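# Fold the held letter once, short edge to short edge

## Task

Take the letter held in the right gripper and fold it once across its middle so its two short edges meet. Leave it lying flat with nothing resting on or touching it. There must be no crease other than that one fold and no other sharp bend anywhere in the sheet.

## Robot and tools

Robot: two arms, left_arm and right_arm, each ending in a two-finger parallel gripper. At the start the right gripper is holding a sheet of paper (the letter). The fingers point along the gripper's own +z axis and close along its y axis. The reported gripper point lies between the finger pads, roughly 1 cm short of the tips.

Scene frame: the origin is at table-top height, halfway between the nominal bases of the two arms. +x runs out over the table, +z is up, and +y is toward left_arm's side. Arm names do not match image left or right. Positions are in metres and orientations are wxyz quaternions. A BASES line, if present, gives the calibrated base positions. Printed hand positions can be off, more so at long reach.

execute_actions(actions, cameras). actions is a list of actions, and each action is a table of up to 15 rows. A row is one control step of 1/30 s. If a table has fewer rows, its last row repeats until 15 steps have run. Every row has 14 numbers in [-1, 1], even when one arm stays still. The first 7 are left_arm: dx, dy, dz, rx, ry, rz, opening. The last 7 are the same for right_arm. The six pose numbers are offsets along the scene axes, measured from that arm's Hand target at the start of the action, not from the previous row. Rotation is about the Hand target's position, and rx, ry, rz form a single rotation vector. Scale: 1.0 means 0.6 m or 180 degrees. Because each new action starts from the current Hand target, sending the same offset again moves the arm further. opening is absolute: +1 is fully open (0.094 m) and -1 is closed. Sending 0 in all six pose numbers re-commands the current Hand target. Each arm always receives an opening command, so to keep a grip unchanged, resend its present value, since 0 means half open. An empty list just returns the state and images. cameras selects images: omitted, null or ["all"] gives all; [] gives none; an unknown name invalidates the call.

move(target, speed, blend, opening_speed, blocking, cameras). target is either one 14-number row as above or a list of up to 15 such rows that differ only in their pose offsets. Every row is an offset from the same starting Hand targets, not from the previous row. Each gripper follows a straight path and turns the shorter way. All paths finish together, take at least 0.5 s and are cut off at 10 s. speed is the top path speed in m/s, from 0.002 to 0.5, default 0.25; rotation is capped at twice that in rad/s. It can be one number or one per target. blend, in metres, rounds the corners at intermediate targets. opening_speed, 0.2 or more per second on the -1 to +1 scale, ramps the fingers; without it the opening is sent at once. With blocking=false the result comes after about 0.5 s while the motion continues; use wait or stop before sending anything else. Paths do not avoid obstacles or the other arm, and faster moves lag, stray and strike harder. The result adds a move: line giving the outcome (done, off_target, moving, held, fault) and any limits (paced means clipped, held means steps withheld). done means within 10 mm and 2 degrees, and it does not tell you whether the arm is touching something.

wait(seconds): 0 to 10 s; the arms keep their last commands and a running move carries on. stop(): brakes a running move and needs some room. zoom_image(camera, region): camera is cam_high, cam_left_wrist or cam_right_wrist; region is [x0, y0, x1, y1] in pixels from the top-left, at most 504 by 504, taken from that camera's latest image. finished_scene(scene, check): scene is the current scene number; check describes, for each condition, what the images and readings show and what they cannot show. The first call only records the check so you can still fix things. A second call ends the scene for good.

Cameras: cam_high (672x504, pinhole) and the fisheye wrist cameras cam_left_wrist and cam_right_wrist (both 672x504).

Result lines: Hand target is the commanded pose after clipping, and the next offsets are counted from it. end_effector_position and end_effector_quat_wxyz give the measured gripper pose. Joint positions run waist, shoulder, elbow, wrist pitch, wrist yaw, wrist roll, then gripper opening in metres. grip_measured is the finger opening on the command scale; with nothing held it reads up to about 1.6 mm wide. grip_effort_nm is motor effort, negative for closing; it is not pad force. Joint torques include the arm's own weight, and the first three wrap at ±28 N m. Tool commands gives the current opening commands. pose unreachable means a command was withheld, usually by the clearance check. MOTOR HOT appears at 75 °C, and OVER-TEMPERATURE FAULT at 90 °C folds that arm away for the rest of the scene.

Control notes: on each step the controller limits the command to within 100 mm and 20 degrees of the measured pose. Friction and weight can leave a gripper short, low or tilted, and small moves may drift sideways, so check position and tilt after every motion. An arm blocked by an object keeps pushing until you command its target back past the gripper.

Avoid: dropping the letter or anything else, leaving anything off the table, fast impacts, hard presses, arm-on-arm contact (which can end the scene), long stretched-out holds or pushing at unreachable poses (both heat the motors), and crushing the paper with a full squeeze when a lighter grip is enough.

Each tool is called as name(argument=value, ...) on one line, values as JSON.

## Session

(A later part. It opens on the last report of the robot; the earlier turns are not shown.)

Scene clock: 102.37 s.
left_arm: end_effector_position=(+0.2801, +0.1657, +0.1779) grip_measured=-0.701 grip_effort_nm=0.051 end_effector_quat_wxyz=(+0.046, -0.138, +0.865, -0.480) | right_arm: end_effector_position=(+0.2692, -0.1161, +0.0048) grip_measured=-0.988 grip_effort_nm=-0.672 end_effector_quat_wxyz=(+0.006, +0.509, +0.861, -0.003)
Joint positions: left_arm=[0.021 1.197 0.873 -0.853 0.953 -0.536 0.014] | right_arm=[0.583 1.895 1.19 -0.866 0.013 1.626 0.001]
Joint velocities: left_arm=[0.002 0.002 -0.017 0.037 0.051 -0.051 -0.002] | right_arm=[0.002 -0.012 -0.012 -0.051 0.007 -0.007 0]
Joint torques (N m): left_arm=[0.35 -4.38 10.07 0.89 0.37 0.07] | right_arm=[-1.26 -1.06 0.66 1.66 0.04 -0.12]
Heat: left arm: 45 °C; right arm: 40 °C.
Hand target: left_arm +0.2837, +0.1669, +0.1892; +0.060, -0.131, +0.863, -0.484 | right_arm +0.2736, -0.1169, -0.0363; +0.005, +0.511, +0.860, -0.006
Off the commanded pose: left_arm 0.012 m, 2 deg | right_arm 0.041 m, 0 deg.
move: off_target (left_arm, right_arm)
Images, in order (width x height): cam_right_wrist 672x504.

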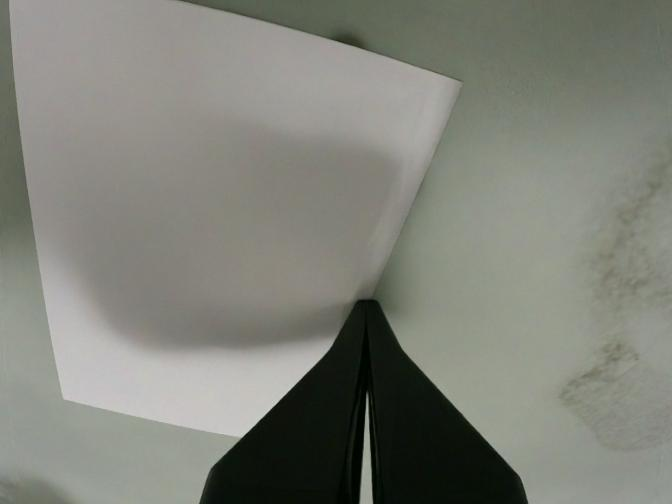

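move(target=[[0,0,0,0,0,0,-0.7,0,0,0.0937,0,0,0,-1],[0,0,0,0,0,0,-0.7,-0.002,0.0145,0.0937,0,0,0,-1],[0,0,0,0,0,0,-0.7,-0.002,0.0145,0,0,0,0,-1]], speed=0.09, cameras=["cam_right_wrist"])

zoom_image(camera="cam_right_wrist", region=[240, 120, 500, 360])

Scene clock: 104.20 s.
left_arm: end_effector_position=(+0.2801, +0.1657, +0.1779) grip_measured=-0.701 grip_effort_nm=0.051 end_effector_quat_wxyz=(+0.046, -0.138, +0.865, -0.480) | right_arm: end_effector_position=(+0.2710, -0.1117, +0.0049) grip_measured=-0.988 grip_effort_nm=-0.667 end_effector_quat_wxyz=(+0.006, +0.511, +0.859, -0.002)
Joint positions: left_arm=[0.021 1.197 0.873 -0.853 0.953 -0.536 0.014] | right_arm=[0.591 1.907 1.207 -0.869 0.013 1.639 0.001]
Joint velocities: left_arm=[0.027 0.012 -0.017 -0.007 -0.007 -0.007 -0.001] | right_arm=[-0.002 -0.002 -0.012 0.037 -0.022 -0.066 0]
Joint torques (N m): left_arm=[0.29 -4.41 10.09 0.9 0.35 0.07] | right_arm=[0.25 -0.84 0.44 1.65 0.09 -0.04]
Heat: left arm: 45 °C; right arm: 40 °C.
Hand target: left_arm +0.2837, +0.1669, +0.1892; +0.060, -0.131, +0.863, -0.484 | right_arm +0.2724, -0.1082, -0.0362; +0.005, +0.511, +0.860, -0.005
Off the commanded pose: left_arm 0.012 m, 2 deg | right_arm 0.041 m, 0 deg.
move: off_target (left_arm, right_arm)
Images, in order (width x height): cam_right_wrist 672x504.

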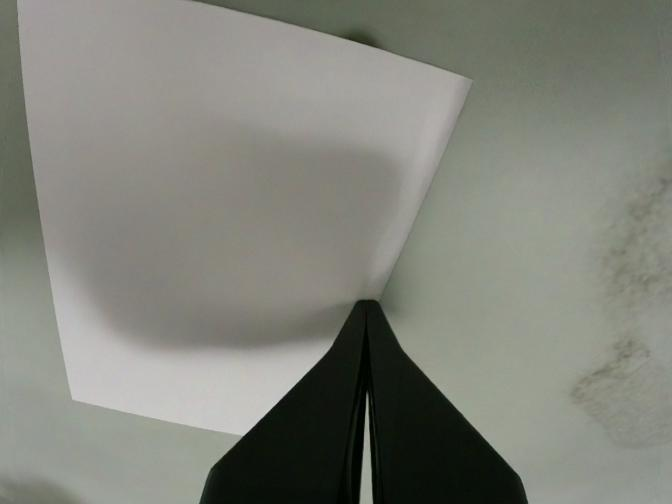

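Scaled by 1.938 from the camera's 672x504 image, which has a finer 960x720 frame.

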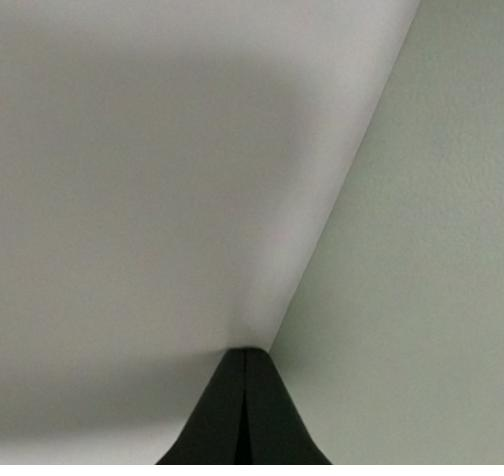

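move(target=[[0,0,0,0,0,0,-0.7,0,0,0.0937,0,0,0,-1],[0,0,0,0,0,0,-0.7,-0.006,0.0167,0.0937,0,0,0,-1],[0,0,0,0,0,0,-0.7,-0.006,0.0167,0,0,0,0,-1]], speed=0.09, cameras=["cam_right_wrist"])

zoom_image(camera="cam_right_wrist", region=[240, 120, 500, 360])

Scene clock: 106.10 s.
left_arm: end_effector_position=(+0.2801, +0.1657, +0.1779) grip_measured=-0.701 grip_effort_nm=0.051 end_effector_quat_wxyz=(+0.046, -0.138, +0.865, -0.480) | right_arm: end_effector_position=(+0.2664, -0.0997, +0.0047) grip_measured=-0.988 grip_effort_nm=-0.672 end_effector_quat_wxyz=(+0.006, +0.508, +0.861, -0.002)
Joint positions: left_arm=[0.021 1.197 0.873 -0.853 0.953 -0.535 0.014] | right_arm=[0.629 1.916 1.218 -0.871 0.013 1.67 0.001]
Joint velocities: left_arm=[0.007 0.002 0.002 0.037 -0.037 0.066 0] | right_arm=[-0.002 -0.007 -0.002 -0.007 0.037 0.037 -0.002]
Joint torques (N m): left_arm=[0.31 -4.36 10.11 0.88 0.36 0.07] | right_arm=[-0.13 -1.24 0.68 1.64 0.12 -0.02]
Heat: left arm: 45 °C; right arm: 40 °C.
Hand target: left_arm +0.2837, +0.1669, +0.1892; +0.060, -0.131, +0.863, -0.484 | right_arm +0.2686, -0.0983, -0.0364; +0.005, +0.511, +0.860, -0.006
Off the commanded pose: left_arm 0.012 m, 2 deg | right_arm 0.041 m, 1 deg.
move: off_target (left_arm, right_arm)
Images, in order (width x height): cam_right_wrist 672x504.

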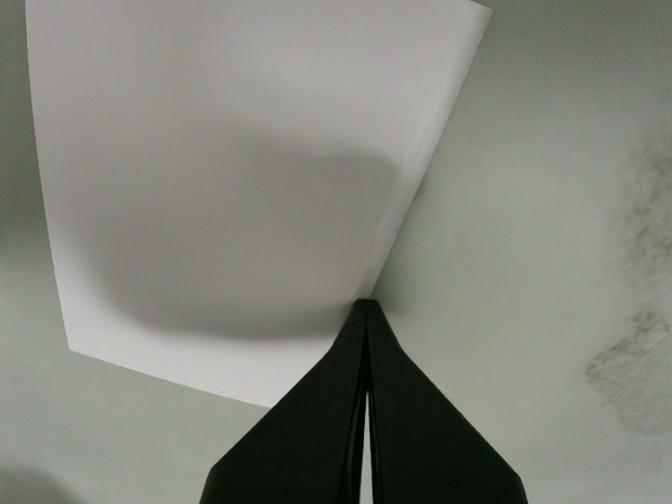

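Scaled by 1.938 from the camera's 672x504 image, which has a finer 960x720 frame.

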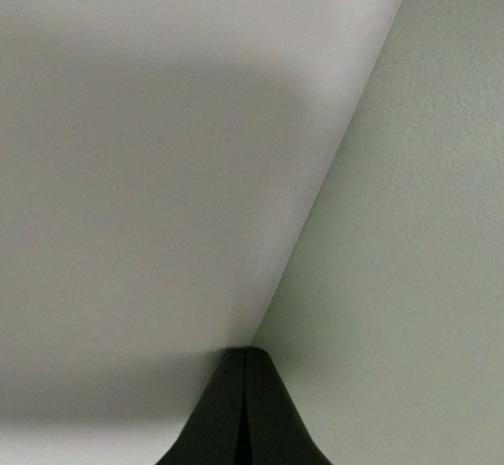

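move(target=[[0,0,0,0,0,0,-0.7,0,0,0.0937,0,0,0,-1],[0,0,0,0,0,0,-0.7,-0.002,0.0167,0.0937,0,0,0,-1],[0,0,0,0,0,0,-0.7,-0.002,0.0167,0,0,0,0,-1]], speed=0.09, cameras=["cam_right_wrist"])

zoom_image(camera="cam_right_wrist", region=[240, 120, 500, 360])

Scene clock: 107.97 s.
left_arm: end_effector_position=(+0.2801, +0.1657, +0.1779) grip_measured=-0.701 grip_effort_nm=0.056 end_effector_quat_wxyz=(+0.046, -0.138, +0.865, -0.480) | right_arm: end_effector_position=(+0.2651, -0.0910, +0.0047) grip_measured=-0.988 grip_effort_nm=-0.667 end_effector_quat_wxyz=(+0.006, +0.510, +0.860, -0.003)
Joint positions: left_arm=[0.021 1.197 0.873 -0.853 0.953 -0.535 0.014] | right_arm=[0.652 1.932 1.241 -0.881 0.013 1.696 0.001]
Joint velocities: left_arm=[0.012 0.007 0.002 0.037 -0.007 0.007 -0.001] | right_arm=[-0.002 -0.012 0.002 -0.051 0.022 -0.007 -0.001]
Joint torques (N m): left_arm=[0.31 -4.34 10.09 0.88 0.36 0.06] | right_arm=[-0.18 -1.36 0.81 1.66 0.1 -0.05]
Heat: left arm: 45 °C; right arm: 40 °C.
Hand target: left_arm +0.2837, +0.1669, +0.1892; +0.060, -0.131, +0.863, -0.484 | right_arm +0.2673, -0.0884, -0.0364; +0.005, +0.511, +0.860, -0.006
Off the commanded pose: left_arm 0.012 m, 2 deg | right_arm 0.041 m, 0 deg.
move: off_target (left_arm, right_arm)
Images, in order (width x height): cam_right_wrist 672x504.

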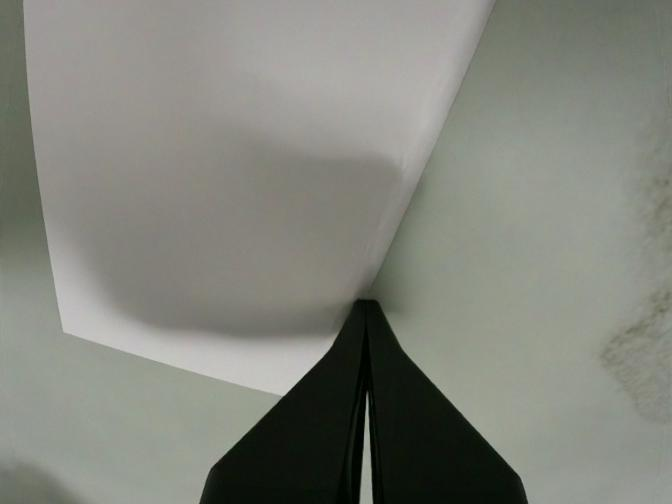

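Scaled by 1.938 from the camera's 672x504 image, which has a finer 960x720 frame.

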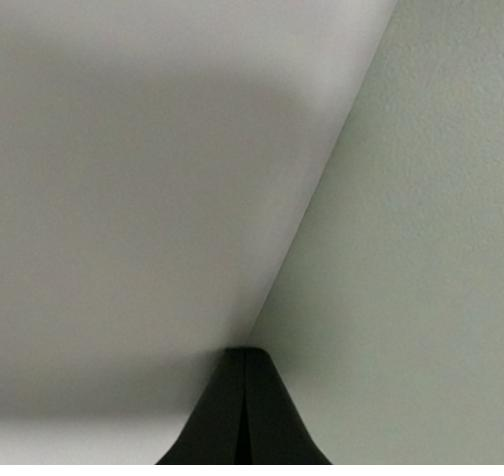

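move(target=[[0,0,0,0,0,0,-0.7,0,0,0.0937,0,0,0,-1],[0,0,0,0,0,0,-0.7,0.0017,0.0167,0.0937,0,0,0,-1],[0,0,0,0,0,0,-0.7,0.0017,0.0167,0,0,0,0,-1]], speed=0.09, cameras=["cam_right_wrist"])

zoom_image(camera="cam_right_wrist", region=[240, 120, 500, 360])

Scene clock: 110.20 s.
left_arm: end_effector_position=(+0.2801, +0.1657, +0.1779) grip_measured=-0.701 grip_effort_nm=0.051 end_effector_quat_wxyz=(+0.046, -0.138, +0.865, -0.480) | right_arm: end_effector_position=(+0.2667, -0.0809, +0.0047) grip_measured=-0.988 grip_effort_nm=-0.676 end_effector_quat_wxyz=(+0.006, +0.510, +0.860, -0.002)
Joint positions: left_arm=[0.021 1.197 0.873 -0.853 0.953 -0.535 0.014] | right_arm=[0.673 1.955 1.273 -0.888 0.013 1.717 0.001]
Joint velocities: left_arm=[-0.007 -0.022 0.002 -0.051 -0.051 0.066 0] | right_arm=[0.002 -0.002 -0.017 0.037 0.007 -0.022 -0.001]
Joint torques (N m): left_arm=[0.31 -4.38 10.06 0.89 0.36 0.08] | right_arm=[-0.06 -1.54 0.83 1.63 0.11 -0.04]
Heat: left arm: 45 °C; right arm: 40 °C.
Hand target: left_arm +0.2837, +0.1669, +0.1892; +0.060, -0.131, +0.863, -0.484 | right_arm +0.2682, -0.0783, -0.0365; +0.005, +0.511, +0.860, -0.006
Off the commanded pose: left_arm 0.012 m, 2 deg | right_arm 0.041 m, 1 deg.
move: off_target (left_arm, right_arm)
Images, in order (width x height): cam_right_wrist 672x504.

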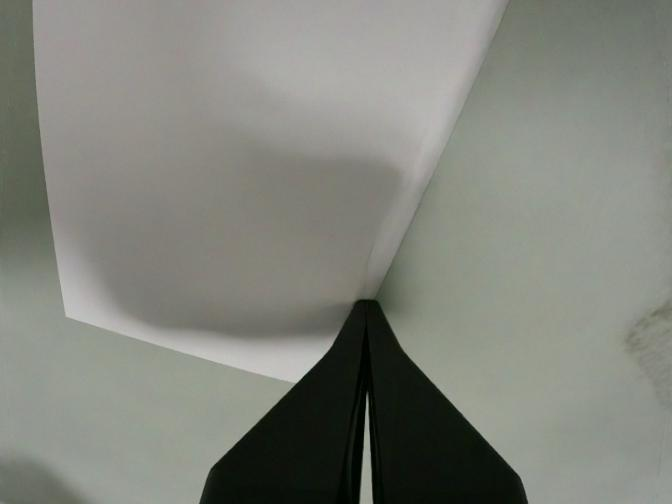

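Scaled by 1.938 from the camera's 672x504 image, which has a finer 960x720 frame.

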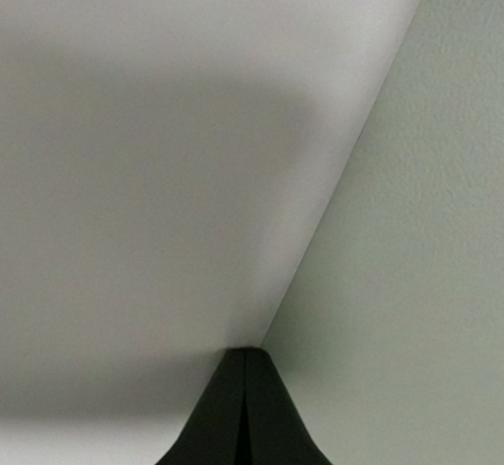

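move(target=[[0,0,0,0,0,0,-0.7,0,0,0.0937,0,0,0,-1],[0,0,0,0,0,0,-0.7,-0.0017,0.0167,0.0937,0,0,0,-1],[0,0,0,0,0,0,-0.7,-0.0017,0.0167,0,0,0,0,-1],[0,0,0,0,0,0,-0.7,-0.0017,0.0167,0.0937,0,0,0,-1],[0,0,0,0,0,0,-0.7,-0.0035,0.0333,0.0937,0,0,0,-1],[0,0,0,0,0,0,-0.7,-0.0035,0.0333,0,0,0,0,-1]], speed=0.09, cameras=["cam_right_wrist"])

zoom_image(camera="cam_right_wrist", region=[240, 120, 500, 360])

Scene clock: 113.57 s.
left_arm: end_effector_position=(+0.2801, +0.1657, +0.1779) grip_measured=-0.701 grip_effort_nm=0.056 end_effector_quat_wxyz=(+0.046, -0.138, +0.865, -0.480) | right_arm: end_effector_position=(+0.2643, -0.0610, +0.0048) grip_measured=-0.988 grip_effort_nm=-0.667 end_effector_quat_wxyz=(+0.006, +0.510, +0.860, -0.002)
Joint positions: left_arm=[0.021 1.197 0.873 -0.853 0.953 -0.535 0.014] | right_arm=[0.721 1.991 1.326 -0.905 0.013 1.765 0.001]
Joint velocities: left_arm=[0.012 -0.002 0.012 -0.007 0.037 0.037 -0.001] | right_arm=[0.002 -0.002 0.007 0.007 -0.051 -0.081 0]
Joint torques (N m): left_arm=[0.27 -4.33 10.14 0.88 0.36 0.07] | right_arm=[-0.02 -1.95 1.03 1.58 0.08 -0.05]
Heat: left arm: 46 °C; right arm: 40 °C.
Hand target: left_arm +0.2837, +0.1669, +0.1892; +0.060, -0.131, +0.863, -0.484 | right_arm +0.2660, -0.0584, -0.0365; +0.006, +0.511, +0.860, -0.006
Off the commanded pose: left_arm 0.012 m, 2 deg | right_arm 0.041 m, 1 deg.
move: off_target (left_arm, right_arm)
Images, in order (width x height): cam_right_wrist 672x504.

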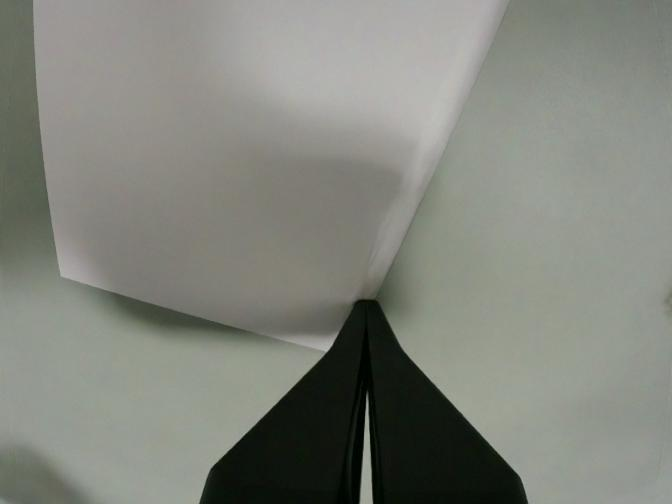

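Scaled by 1.938 from the camera's 672x504 image, which has a finer 960x720 frame.

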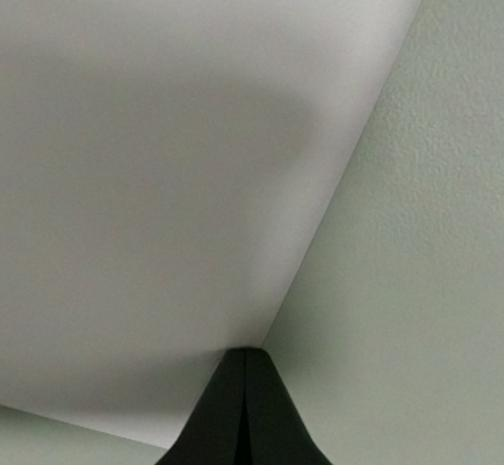

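move(target=[[0,0,0,0,0,0,-0.7,0,0,0.0937,0,0,0,-1],[0,0,0,0,0,0,-0.7,-0.0016,0.0142,0.0937,0,0,0,-1],[0,0,0,0,0,0,-0.7,-0.0016,0.0142,0,0,0,0,-1],[0,0,0,0,0,0,-0.7,-0.0016,0.0142,0.0937,0,0,0,-1],[0,0,0,0,0,0,-0.7,-0.003,0.0267,0.0937,0,0,0,-1],[0,0,0,0,0,0,-0.7,-0.003,0.0267,0,0,0,0,-1]], speed=0.09)

zoom_image(camera="cam_right_wrist", region=[240, 120, 500, 360])

Scene clock: 116.93 s.
left_arm: end_effector_position=(+0.2801, +0.1657, +0.1779) grip_measured=-0.701 grip_effort_nm=0.046 end_effector_quat_wxyz=(+0.046, -0.138, +0.865, -0.480) | right_arm: end_effector_position=(+0.2636, -0.0458, +0.0047) grip_measured=-0.988 grip_effort_nm=-0.667 end_effector_quat_wxyz=(+0.007, +0.511, +0.860, -0.001)
Joint positions: left_arm=[0.021 1.197 0.873 -0.853 0.953 -0.535 0.014] | right_arm=[0.755 2.022 1.373 -0.919 0.014 1.801 0.001]
Joint velocities: left_arm=[-0.007 -0.012 -0.007 -0.022 -0.007 -0.022 0.001] | right_arm=[0.012 0.012 0.012 -0.007 -0.022 -0.007 0]
Joint torques (N m): left_arm=[0.28 -4.38 10.1 0.88 0.36 0.07] | right_arm=[0.12 -2.32 1.05 1.51 0.11 -0.02]
Heat: left arm: 46 °C; right arm: 40 °C.
Hand target: left_arm +0.2837, +0.1669, +0.1892; +0.060, -0.131, +0.863, -0.484 | right_arm +0.2641, -0.0426, -0.0367; +0.006, +0.511, +0.860, -0.006
Off the commanded pose: left_arm 0.012 m, 2 deg | right_arm 0.041 m, 1 deg.
move: off_target (left_arm, right_arm)

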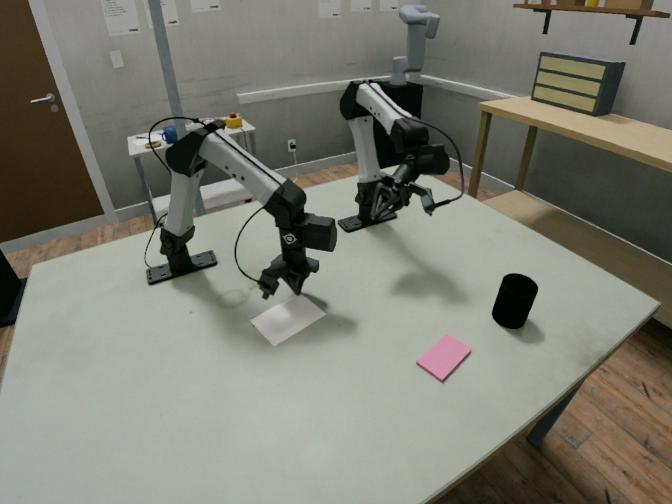

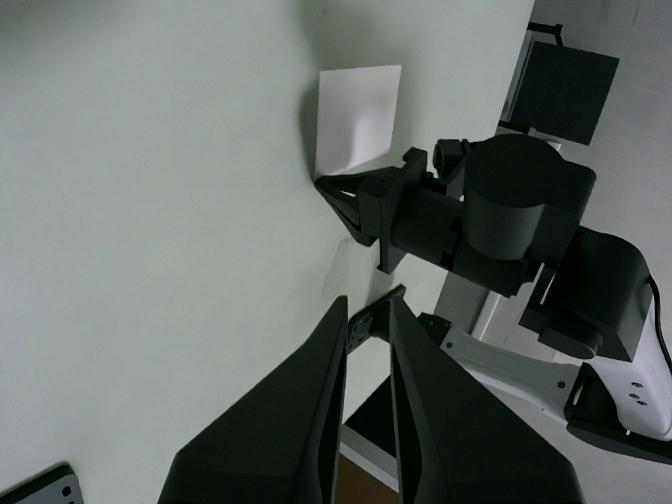

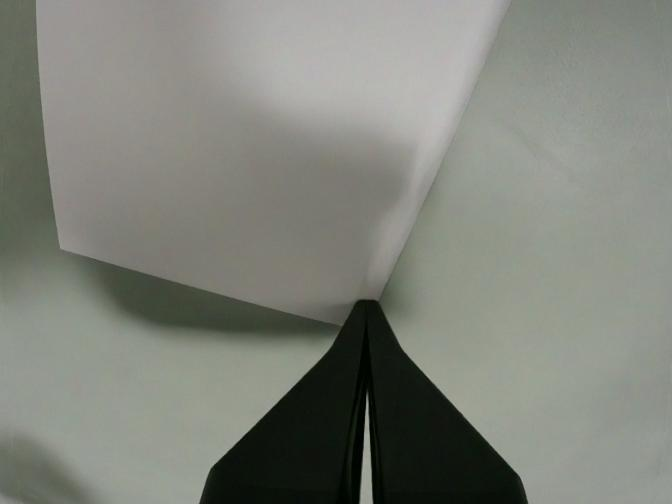

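Scaled by 1.938 from the camera's 672x504 image, which has a finer 960x720 frame.

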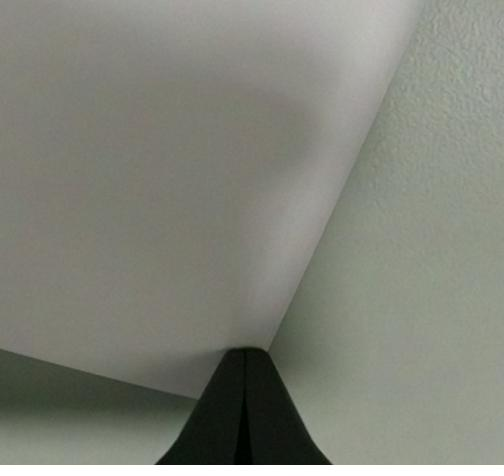

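move(target=[[0,0,0,0,0,0,-0.7,0,0,0.0937,0,0,0,-1],[0,0,0,0,0,0,-0.7,-0.003,0.0105,0.0937,0,0,0,-1],[0,0,0,0,0,0,-0.7,-0.003,0.0105,0,0,0,0,-1],[0,0,0,0,0,0,-0.7,-0.003,0.0105,0.14,0,0,0,-1]], speed=0.09, cameras=["cam_right_wrist"])

zoom_image(camera="cam_right_wrist", region=[240, 120, 500, 360])

Scene clock: 120.07 s.
left_arm: end_effector_position=(+0.2801, +0.1657, +0.1779) grip_measured=-0.701 grip_effort_nm=0.046 end_effector_quat_wxyz=(+0.046, -0.138, +0.865, -0.480) | right_arm: end_effector_position=(+0.2574, -0.0437, +0.0282) grip_measured=-0.988 grip_effort_nm=-0.662 end_effector_quat_wxyz=(-0.001, +0.511, +0.859, -0.030)
Joint positions: left_arm=[0.021 1.197 0.873 -0.853 0.953 -0.535 0.014] | right_arm=[0.771 2.033 1.487 -1.083 0.015 1.818 0.001]
Joint velocities: left_arm=[-0.002 0.017 -0.022 0.037 -0.037 -0.051 -0.001] | right_arm=[-0.012 0.002 0.007 0.007 -0.081 -0.007 0.001]
Joint torques (N m): left_arm=[0.35 -4.37 10.13 0.9 0.36 0.08] | right_arm=[0.21 -11.14 10.18 0.09 0.08 -0.03]
Heat: left arm: 46 °C; right arm: 40 °C.
Hand target: left_arm +0.2837, +0.1669, +0.1892; +0.060, -0.131, +0.863, -0.484 | right_arm +0.2625, -0.0355, +0.0472; +0.006, +0.511, +0.860, -0.006
Off the commanded pose: left_arm 0.012 m, 2 deg | right_arm 0.021 m, 3 deg.
move: off_target (left_arm, right_arm)
Images, in order (width x height): cam_right_wrist 672x504.

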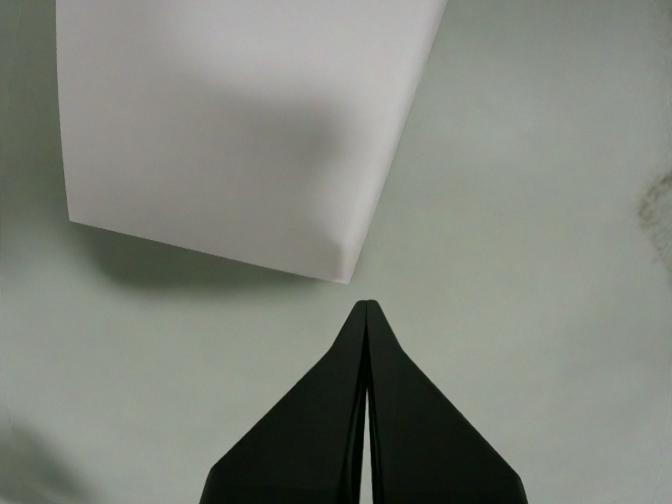

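Scaled by 1.938 from the camera's 672x504 image, which has a finer 960x720 frame.

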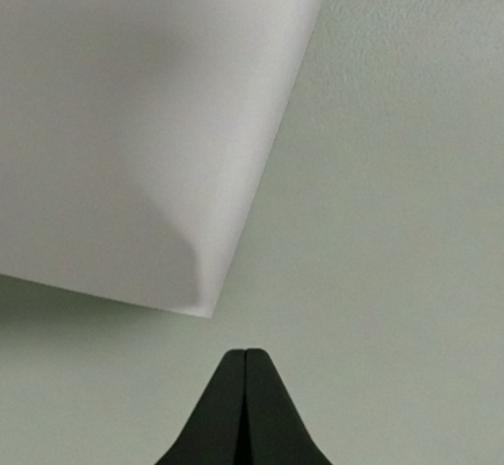

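move(target=[[0,0,0,0,0,0,-0.7,-0.0425,-0.02,0.03,0,0,0,-1],[0,0,0,0,0,0,-0.7,-0.0425,-0.054,0.01,0.19,0.0509,-0.1614,-1]], speed=0.2, cameras=["cam_right_wrist","cam_high"])

zoom_image(camera="cam_right_wrist", region=[100, 0, 600, 400])

zoom_image(camera="cam_high", region=[230, 270, 350, 360])

Scene clock: 123.27 s.
left_arm: end_effector_position=(+0.2801, +0.1657, +0.1779) grip_measured=-0.701 grip_effort_nm=0.051 end_effector_quat_wxyz=(+0.046, -0.138, +0.865, -0.480) | right_arm: end_effector_position=(+0.2363, -0.0683, +0.0481) grip_measured=-0.988 grip_effort_nm=-0.672 end_effector_quat_wxyz=(-0.219, +0.679, +0.675, +0.186)
Joint positions: left_arm=[0.021 1.197 0.873 -0.853 0.953 -0.535 0.014] | right_arm=[0.483 1.654 0.948 -0.626 -0.538 2.101 0.001]
Joint velocities: left_arm=[-0.017 -0.007 -0.002 -0.037 0.022 0.066 -0.001] | right_arm=[-0.012 0.007 -0.017 0.037 -0.066 0.007 0]
Joint torques (N m): left_arm=[0.28 -4.37 10.09 0.89 0.36 0.06] | right_arm=[-0.72 -7.97 5.82 0.92 -0.26 -0.05]
Heat: left arm: 46 °C; right arm: 41 °C.
Hand target: left_arm +0.2837, +0.1669, +0.1892; +0.060, -0.131, +0.863, -0.484 | right_arm +0.2369, -0.0683, +0.0539; -0.215, +0.683, +0.668, +0.201
Off the commanded pose: left_arm 0.012 m, 2 deg | right_arm 0.005 m, 2 deg.
joint sent to its limit (right arm) — joint 6 (wrist roll), upper limit. The joint targets still meet the commanded pose.
move: off_target (left_arm)
Images, in order (width x height): cam_high 672x504, cam_right_wrist 672x504.

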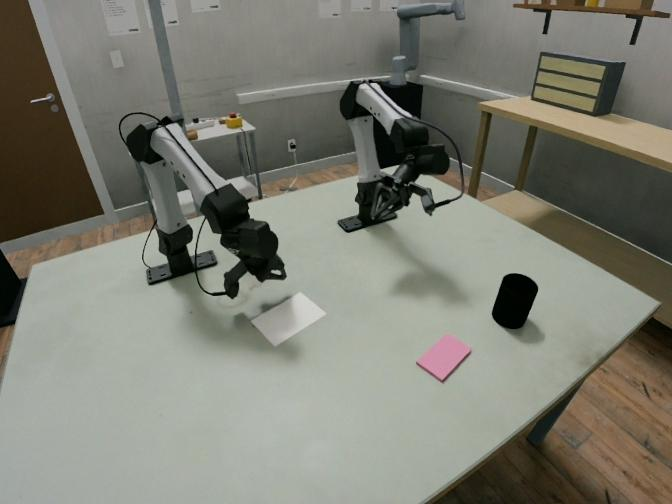

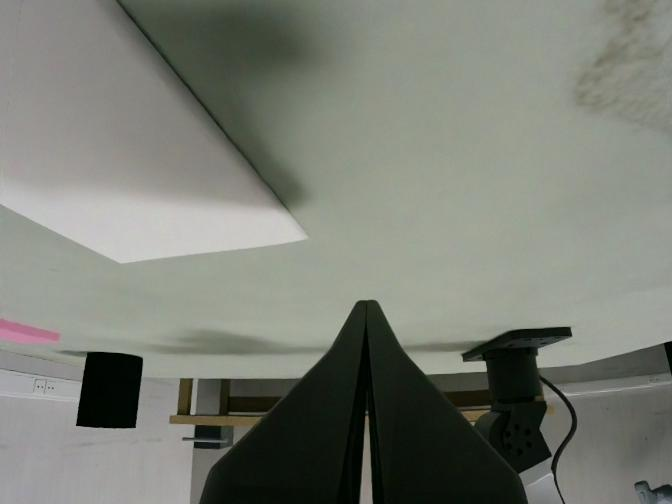

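Scaled by 1.008 from the camera's 672x504 image, which has a finer 960x720 frame.

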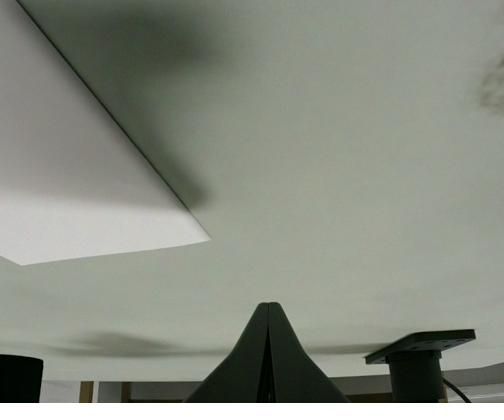

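Scaled by 4.200.

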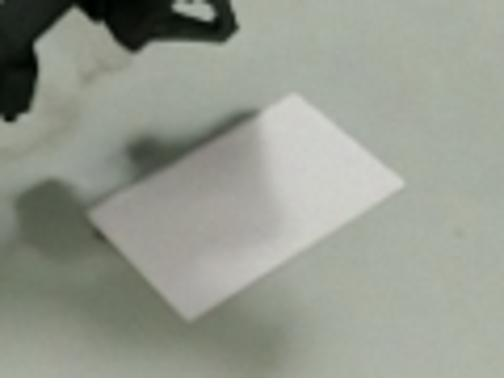

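zoom_image(camera="cam_right_wrist", region=[180, 80, 340, 270])

zoom_image(camera="cam_right_wrist", region=[80, 0, 240, 150])

zoom_image(camera="cam_left_wrist", region=[270, 30, 430, 210])

Scaled by 2.653 from the camera's 672x504 image, which has a finer 960x720 frame.

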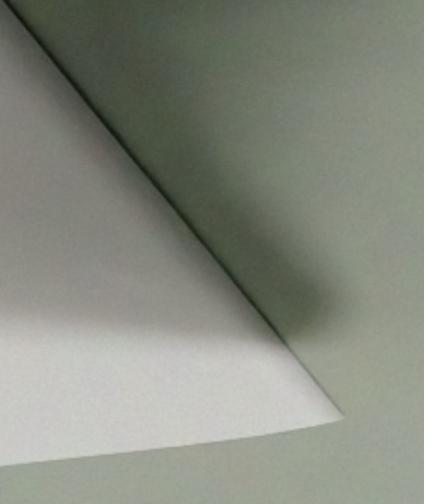

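Scaled by 3.150 from the camera's 672x504 image, which has a finer 960x720 frame.

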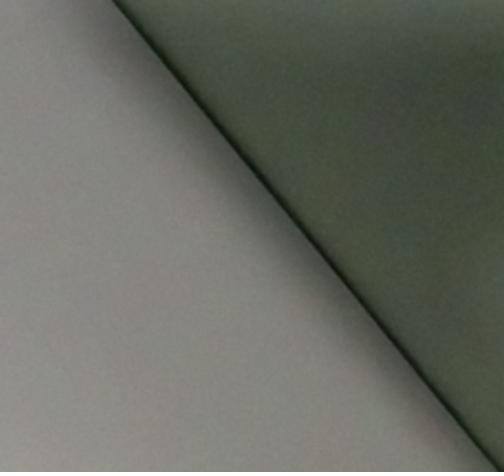

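This scene's latest camera images include none from cam_left_wrist. They are from: cam_high, cam_right_wrist. cam_left_wrist's image comes with the result of a call that names it in "cameras".

move(target=[[0,0,0,0,0,0,-0.7,-0.06,-0.03,0.08,0,0,0,-1],[0,0,0,0,0,0,-0.7,-0.1,-0.15,0.2,-0.19,-0.0509,0.1614,-1]], speed=0.25)

zoom_image(camera="cam_left_wrist", region=[270, 30, 430, 210])

zoom_image(camera="cam_high", region=[230, 270, 350, 360])

Scene clock: 126.20 s.
left_arm: end_effector_position=(+0.2801, +0.1657, +0.1779) grip_measured=-0.701 grip_effort_nm=0.051 end_effector_quat_wxyz=(+0.046, -0.138, +0.865, -0.480) | right_arm: end_effector_position=(+0.1746, -0.1599, +0.1679) grip_measured=-0.988 grip_effort_nm=-0.662 end_effector_quat_wxyz=(+0.001, +0.518, +0.855, -0.009)
Joint positions: left_arm=[0.021 1.197 0.873 -0.853 0.953 -0.535 0.014] | right_arm=[0.638 1.423 1.339 -1.502 0.01 1.701 0.001]
Joint velocities: left_arm=[0.012 -0.007 0.007 -0.081 -0.022 0.037 0] | right_arm=[-0.022 -0.017 -0.017 0.022 0.022 0.022 -0.001]
Joint torques (N m): left_arm=[0.32 -4.36 10.11 0.88 0.36 0.07] | right_arm=[0.01 -2.82 10.3 0.06 0.14 -0.16]
Heat: left arm: 46 °C; right arm: 41 °C.
Hand target: left_arm +0.2837, +0.1669, +0.1892; +0.060, -0.131, +0.863, -0.484 | right_arm +0.1781, -0.1576, +0.1733; +0.007, +0.513, +0.858, -0.008
Off the commanded pose: left_arm 0.012 m, 2 deg | right_arm 0.007 m, 1 deg.
move: off_target (left_arm)

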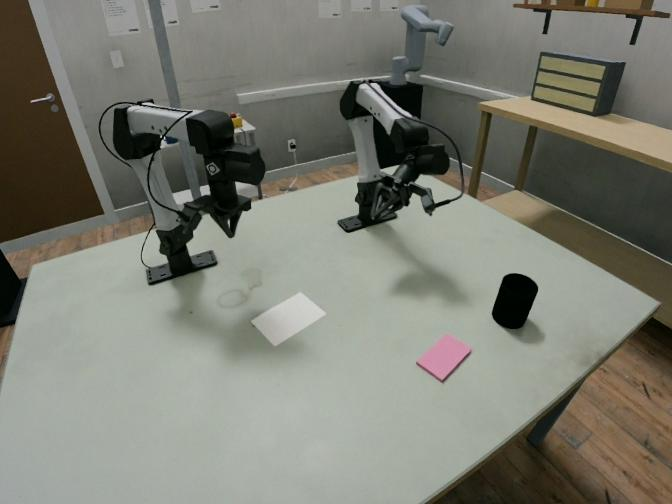

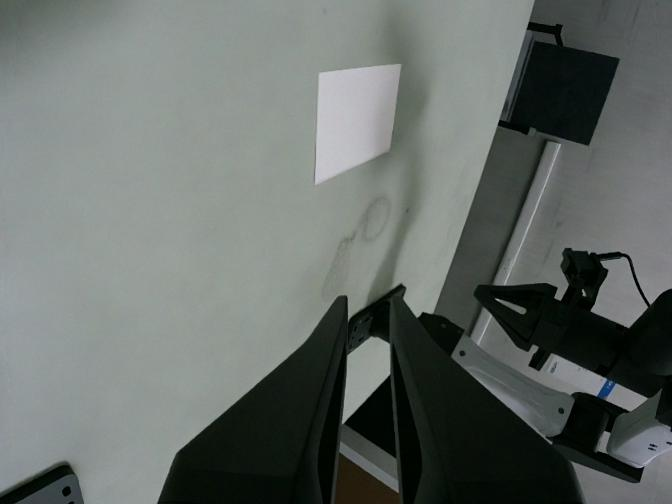

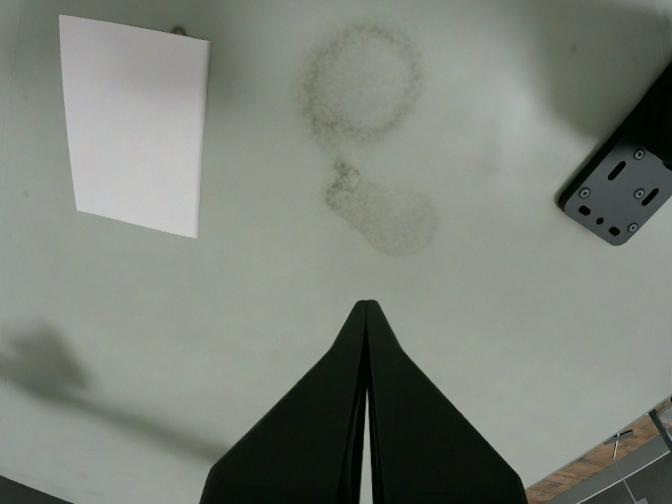

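Scaled by 2.800 from the camera's 672x504 image, which has a finer 960x720 frame.

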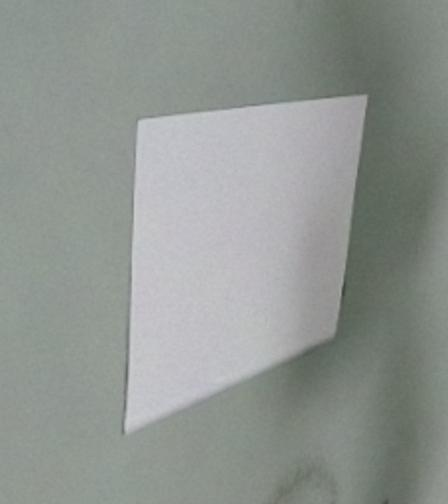

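Scaled by 4.200.

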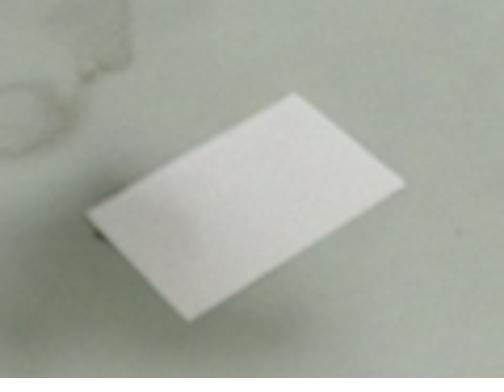

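zoom_image(camera="cam_right_wrist", region=[40, 0, 240, 150])

zoom_image(camera="cam_right_wrist", region=[40, 100, 240, 260])

Scaled by 2.520 from the camera's 672x504 image, which has a finer 960x720 frame.

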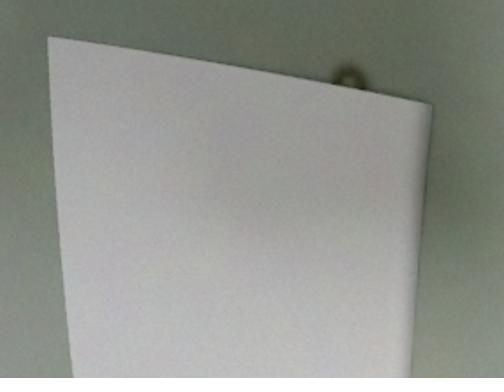

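Scaled by 2.520 from the camera's 672x504 image, which has a finer 960x720 frame.

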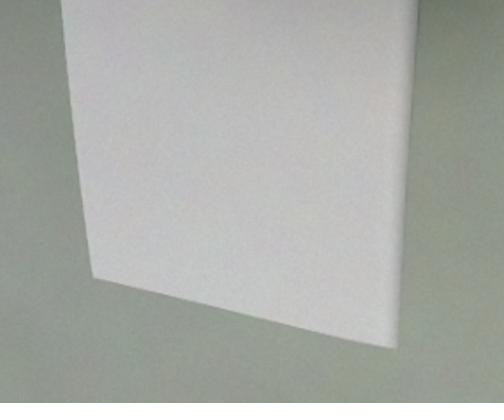

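move(target=[0,0,0,0,0,0,-0.7,0.17,-0.13,-0.13,0,0,0,-1], speed=0.2, cameras=["cam_right_wrist"])

zoom_image(camera="cam_right_wrist", region=[200, 150, 480, 400])

Scene clock: 128.10 s.
left_arm: end_effector_position=(+0.2801, +0.1657, +0.1779) grip_measured=-0.701 grip_effort_nm=0.056 end_effector_quat_wxyz=(+0.046, -0.138, +0.865, -0.480) | right_arm: end_effector_position=(+0.2776, -0.2351, +0.0969) grip_measured=-0.988 grip_effort_nm=-0.667 end_effector_quat_wxyz=(+0.003, +0.515, +0.857, -0.009)
Joint positions: left_arm=[0.021 1.197 0.873 -0.853 0.953 -0.535 0.014] | right_arm=[0.218 1.669 1.296 -1.205 0.017 1.274 0.001]
Joint velocities: left_arm=[0.002 0.007 -0.022 -0.007 -0.022 -0.051 -0.001] | right_arm=[-0.017 -0.007 0.002 0.022 0.051 -0.037 0]
Joint torques (N m): left_arm=[0.29 -4.33 10.1 0.88 0.36 0.06] | right_arm=[-0.66 -5.42 7.2 0.52 0.05 -0.13]
Heat: left arm: 47 °C; right arm: 41 °C.
Hand target: left_arm +0.2837, +0.1669, +0.1892; +0.060, -0.131, +0.863, -0.484 | right_arm +0.2807, -0.2349, +0.0951; +0.005, +0.513, +0.858, -0.006
Off the commanded pose: left_arm 0.012 m, 2 deg | right_arm 0.003 m, 0 deg.
move: off_target (left_arm)
Images, in order (width x height): cam_right_wrist 672x504.

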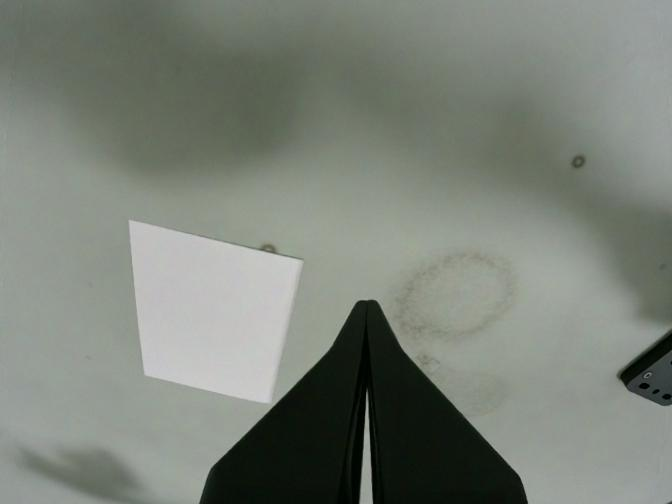

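Scaled by 1.800 from the camera's 672x504 image, which has a finer 960x720 frame.

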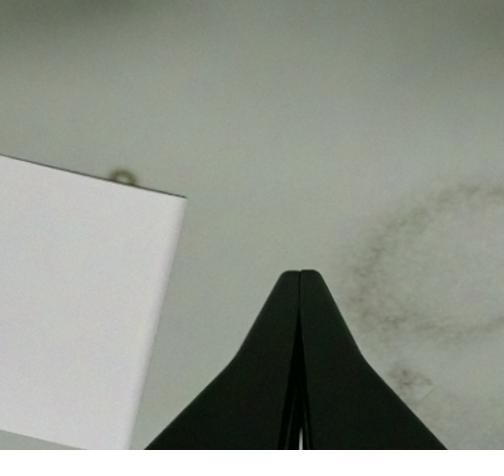

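finished_scene(scene=2, check="Letter folded short edge to short edge: in the cam_high and wrist zooms the layers' edges coincide (within ~1 mm), it is an about 148x105 mm rectangle. The crease has been pressed all along and appears flat, with a narrow slightly rounded band, same as in scene 1. No other crease is visible; the flap surface is smooth shaded. Both grippers are off and clear of the letter; the dark ring beside its edge is a stain on the table (another like it elsewhere). Pad and cup untouched on the table. Cannot see: inner layer or the exact gap at the fold; a grazing view showed only a thin dark line.")

This call ended nothing. Check each condition that your pictures could not show: look closer or test it, and mend what is not met. Then call finished_scene again.

zoom_image(camera="cam_right_wrist", region=[220, 220, 330, 420])

zoom_image(camera="cam_right_wrist", region=[120, 210, 310, 290])

Scaled by 2.520 from the camera's 672x504 image, which has a finer 960x720 frame.

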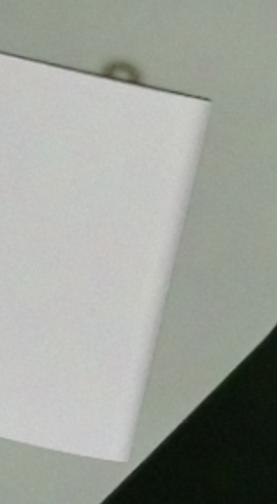

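Scaled by 2.653 from the camera's 672x504 image, which has a finer 960x720 frame.

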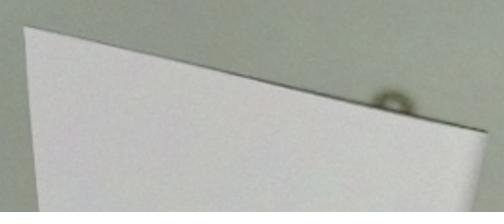

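move(target=[0,0,0,0,0,0,-0.7,-0.018,-0.017,-0.055,0.144,0.083,0,-1], speed=0.3, cameras=["cam_right_wrist"])

zoom_image(camera="cam_right_wrist", region=[100, 100, 400, 340])

Scene clock: 130.33 s.
left_arm: end_effector_position=(+0.2801, +0.1657, +0.1779) grip_measured=-0.701 grip_effort_nm=0.051 end_effector_quat_wxyz=(+0.046, -0.138, +0.865, -0.480) | right_arm: end_effector_position=(+0.2640, -0.2453, +0.0589) grip_measured=-0.988 grip_effort_nm=-0.667 end_effector_quat_wxyz=(-0.223, +0.498, +0.830, +0.114)
Joint positions: left_arm=[0.021 1.197 0.873 -0.853 0.953 -0.535 0.014] | right_arm=[-0.059 1.904 1.327 -1.315 -0.398 0.93 0.001]
Joint velocities: left_arm=[-0.017 0.007 0.002 -0.007 -0.037 -0.081 0.001] | right_arm=[0.007 0.002 -0.012 -0.051 -0.066 0.007 0]
Joint torques (N m): left_arm=[0.29 -4.38 10.13 0.88 0.37 0.07] | right_arm=[-0.46 -6.17 9.36 -0.44 -0.17 -0.19]
Heat: left arm: 47 °C; right arm: 41 °C.
Hand target: left_arm +0.2837, +0.1669, +0.1892; +0.060, -0.131, +0.863, -0.484 | right_arm +0.2698, -0.2455, +0.0624; -0.222, +0.496, +0.831, +0.118
Off the commanded pose: left_arm 0.012 m, 2 deg | right_arm 0.007 m, 1 deg.
move: off_target (left_arm)
Images, in order (width x height): cam_right_wrist 672x504.

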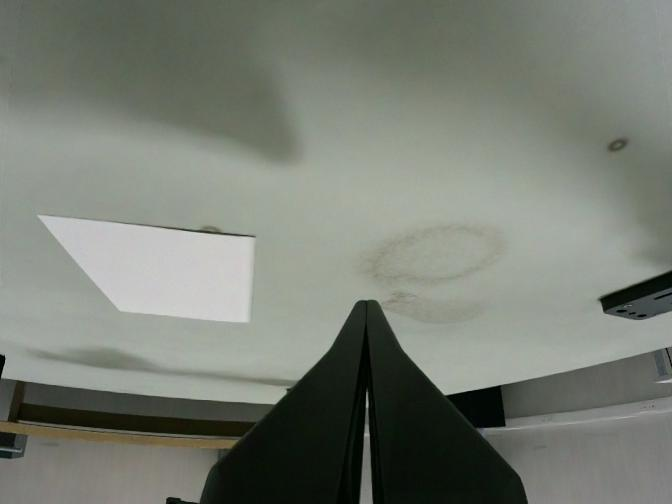

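Scaled by 1.680 from the camera's 672x504 image, which has a finer 960x720 frame.

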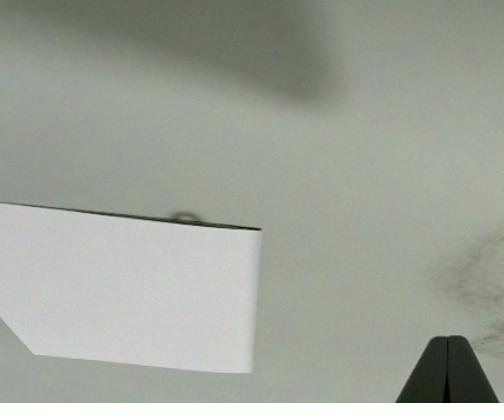

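zoom_image(camera="cam_right_wrist", region=[150, 205, 270, 255])

zoom_image(camera="cam_right_wrist", region=[30, 200, 160, 260])

Scaled by 4.200 from the camera's 672x504 image, which has a finer 960x720 frame.

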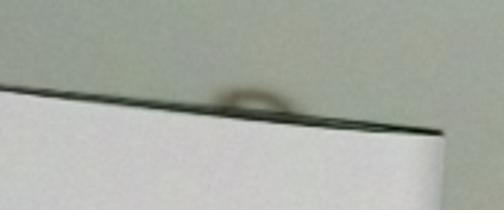

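Scaled by 3.877 from the camera's 672x504 image, which has a finer 960x720 frame.

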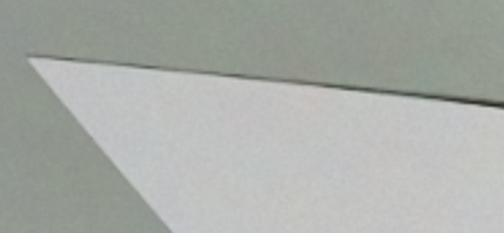

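finished_scene(scene=2, check="Grazing view of the -y edge and of the fold shows layers together with only a thin (~1 mm or less) dark line; edges aligned; no other crease; nothing on or against the letter (ring marks are stains on the table); both grippers clear.")

The scene is finished: the task was done.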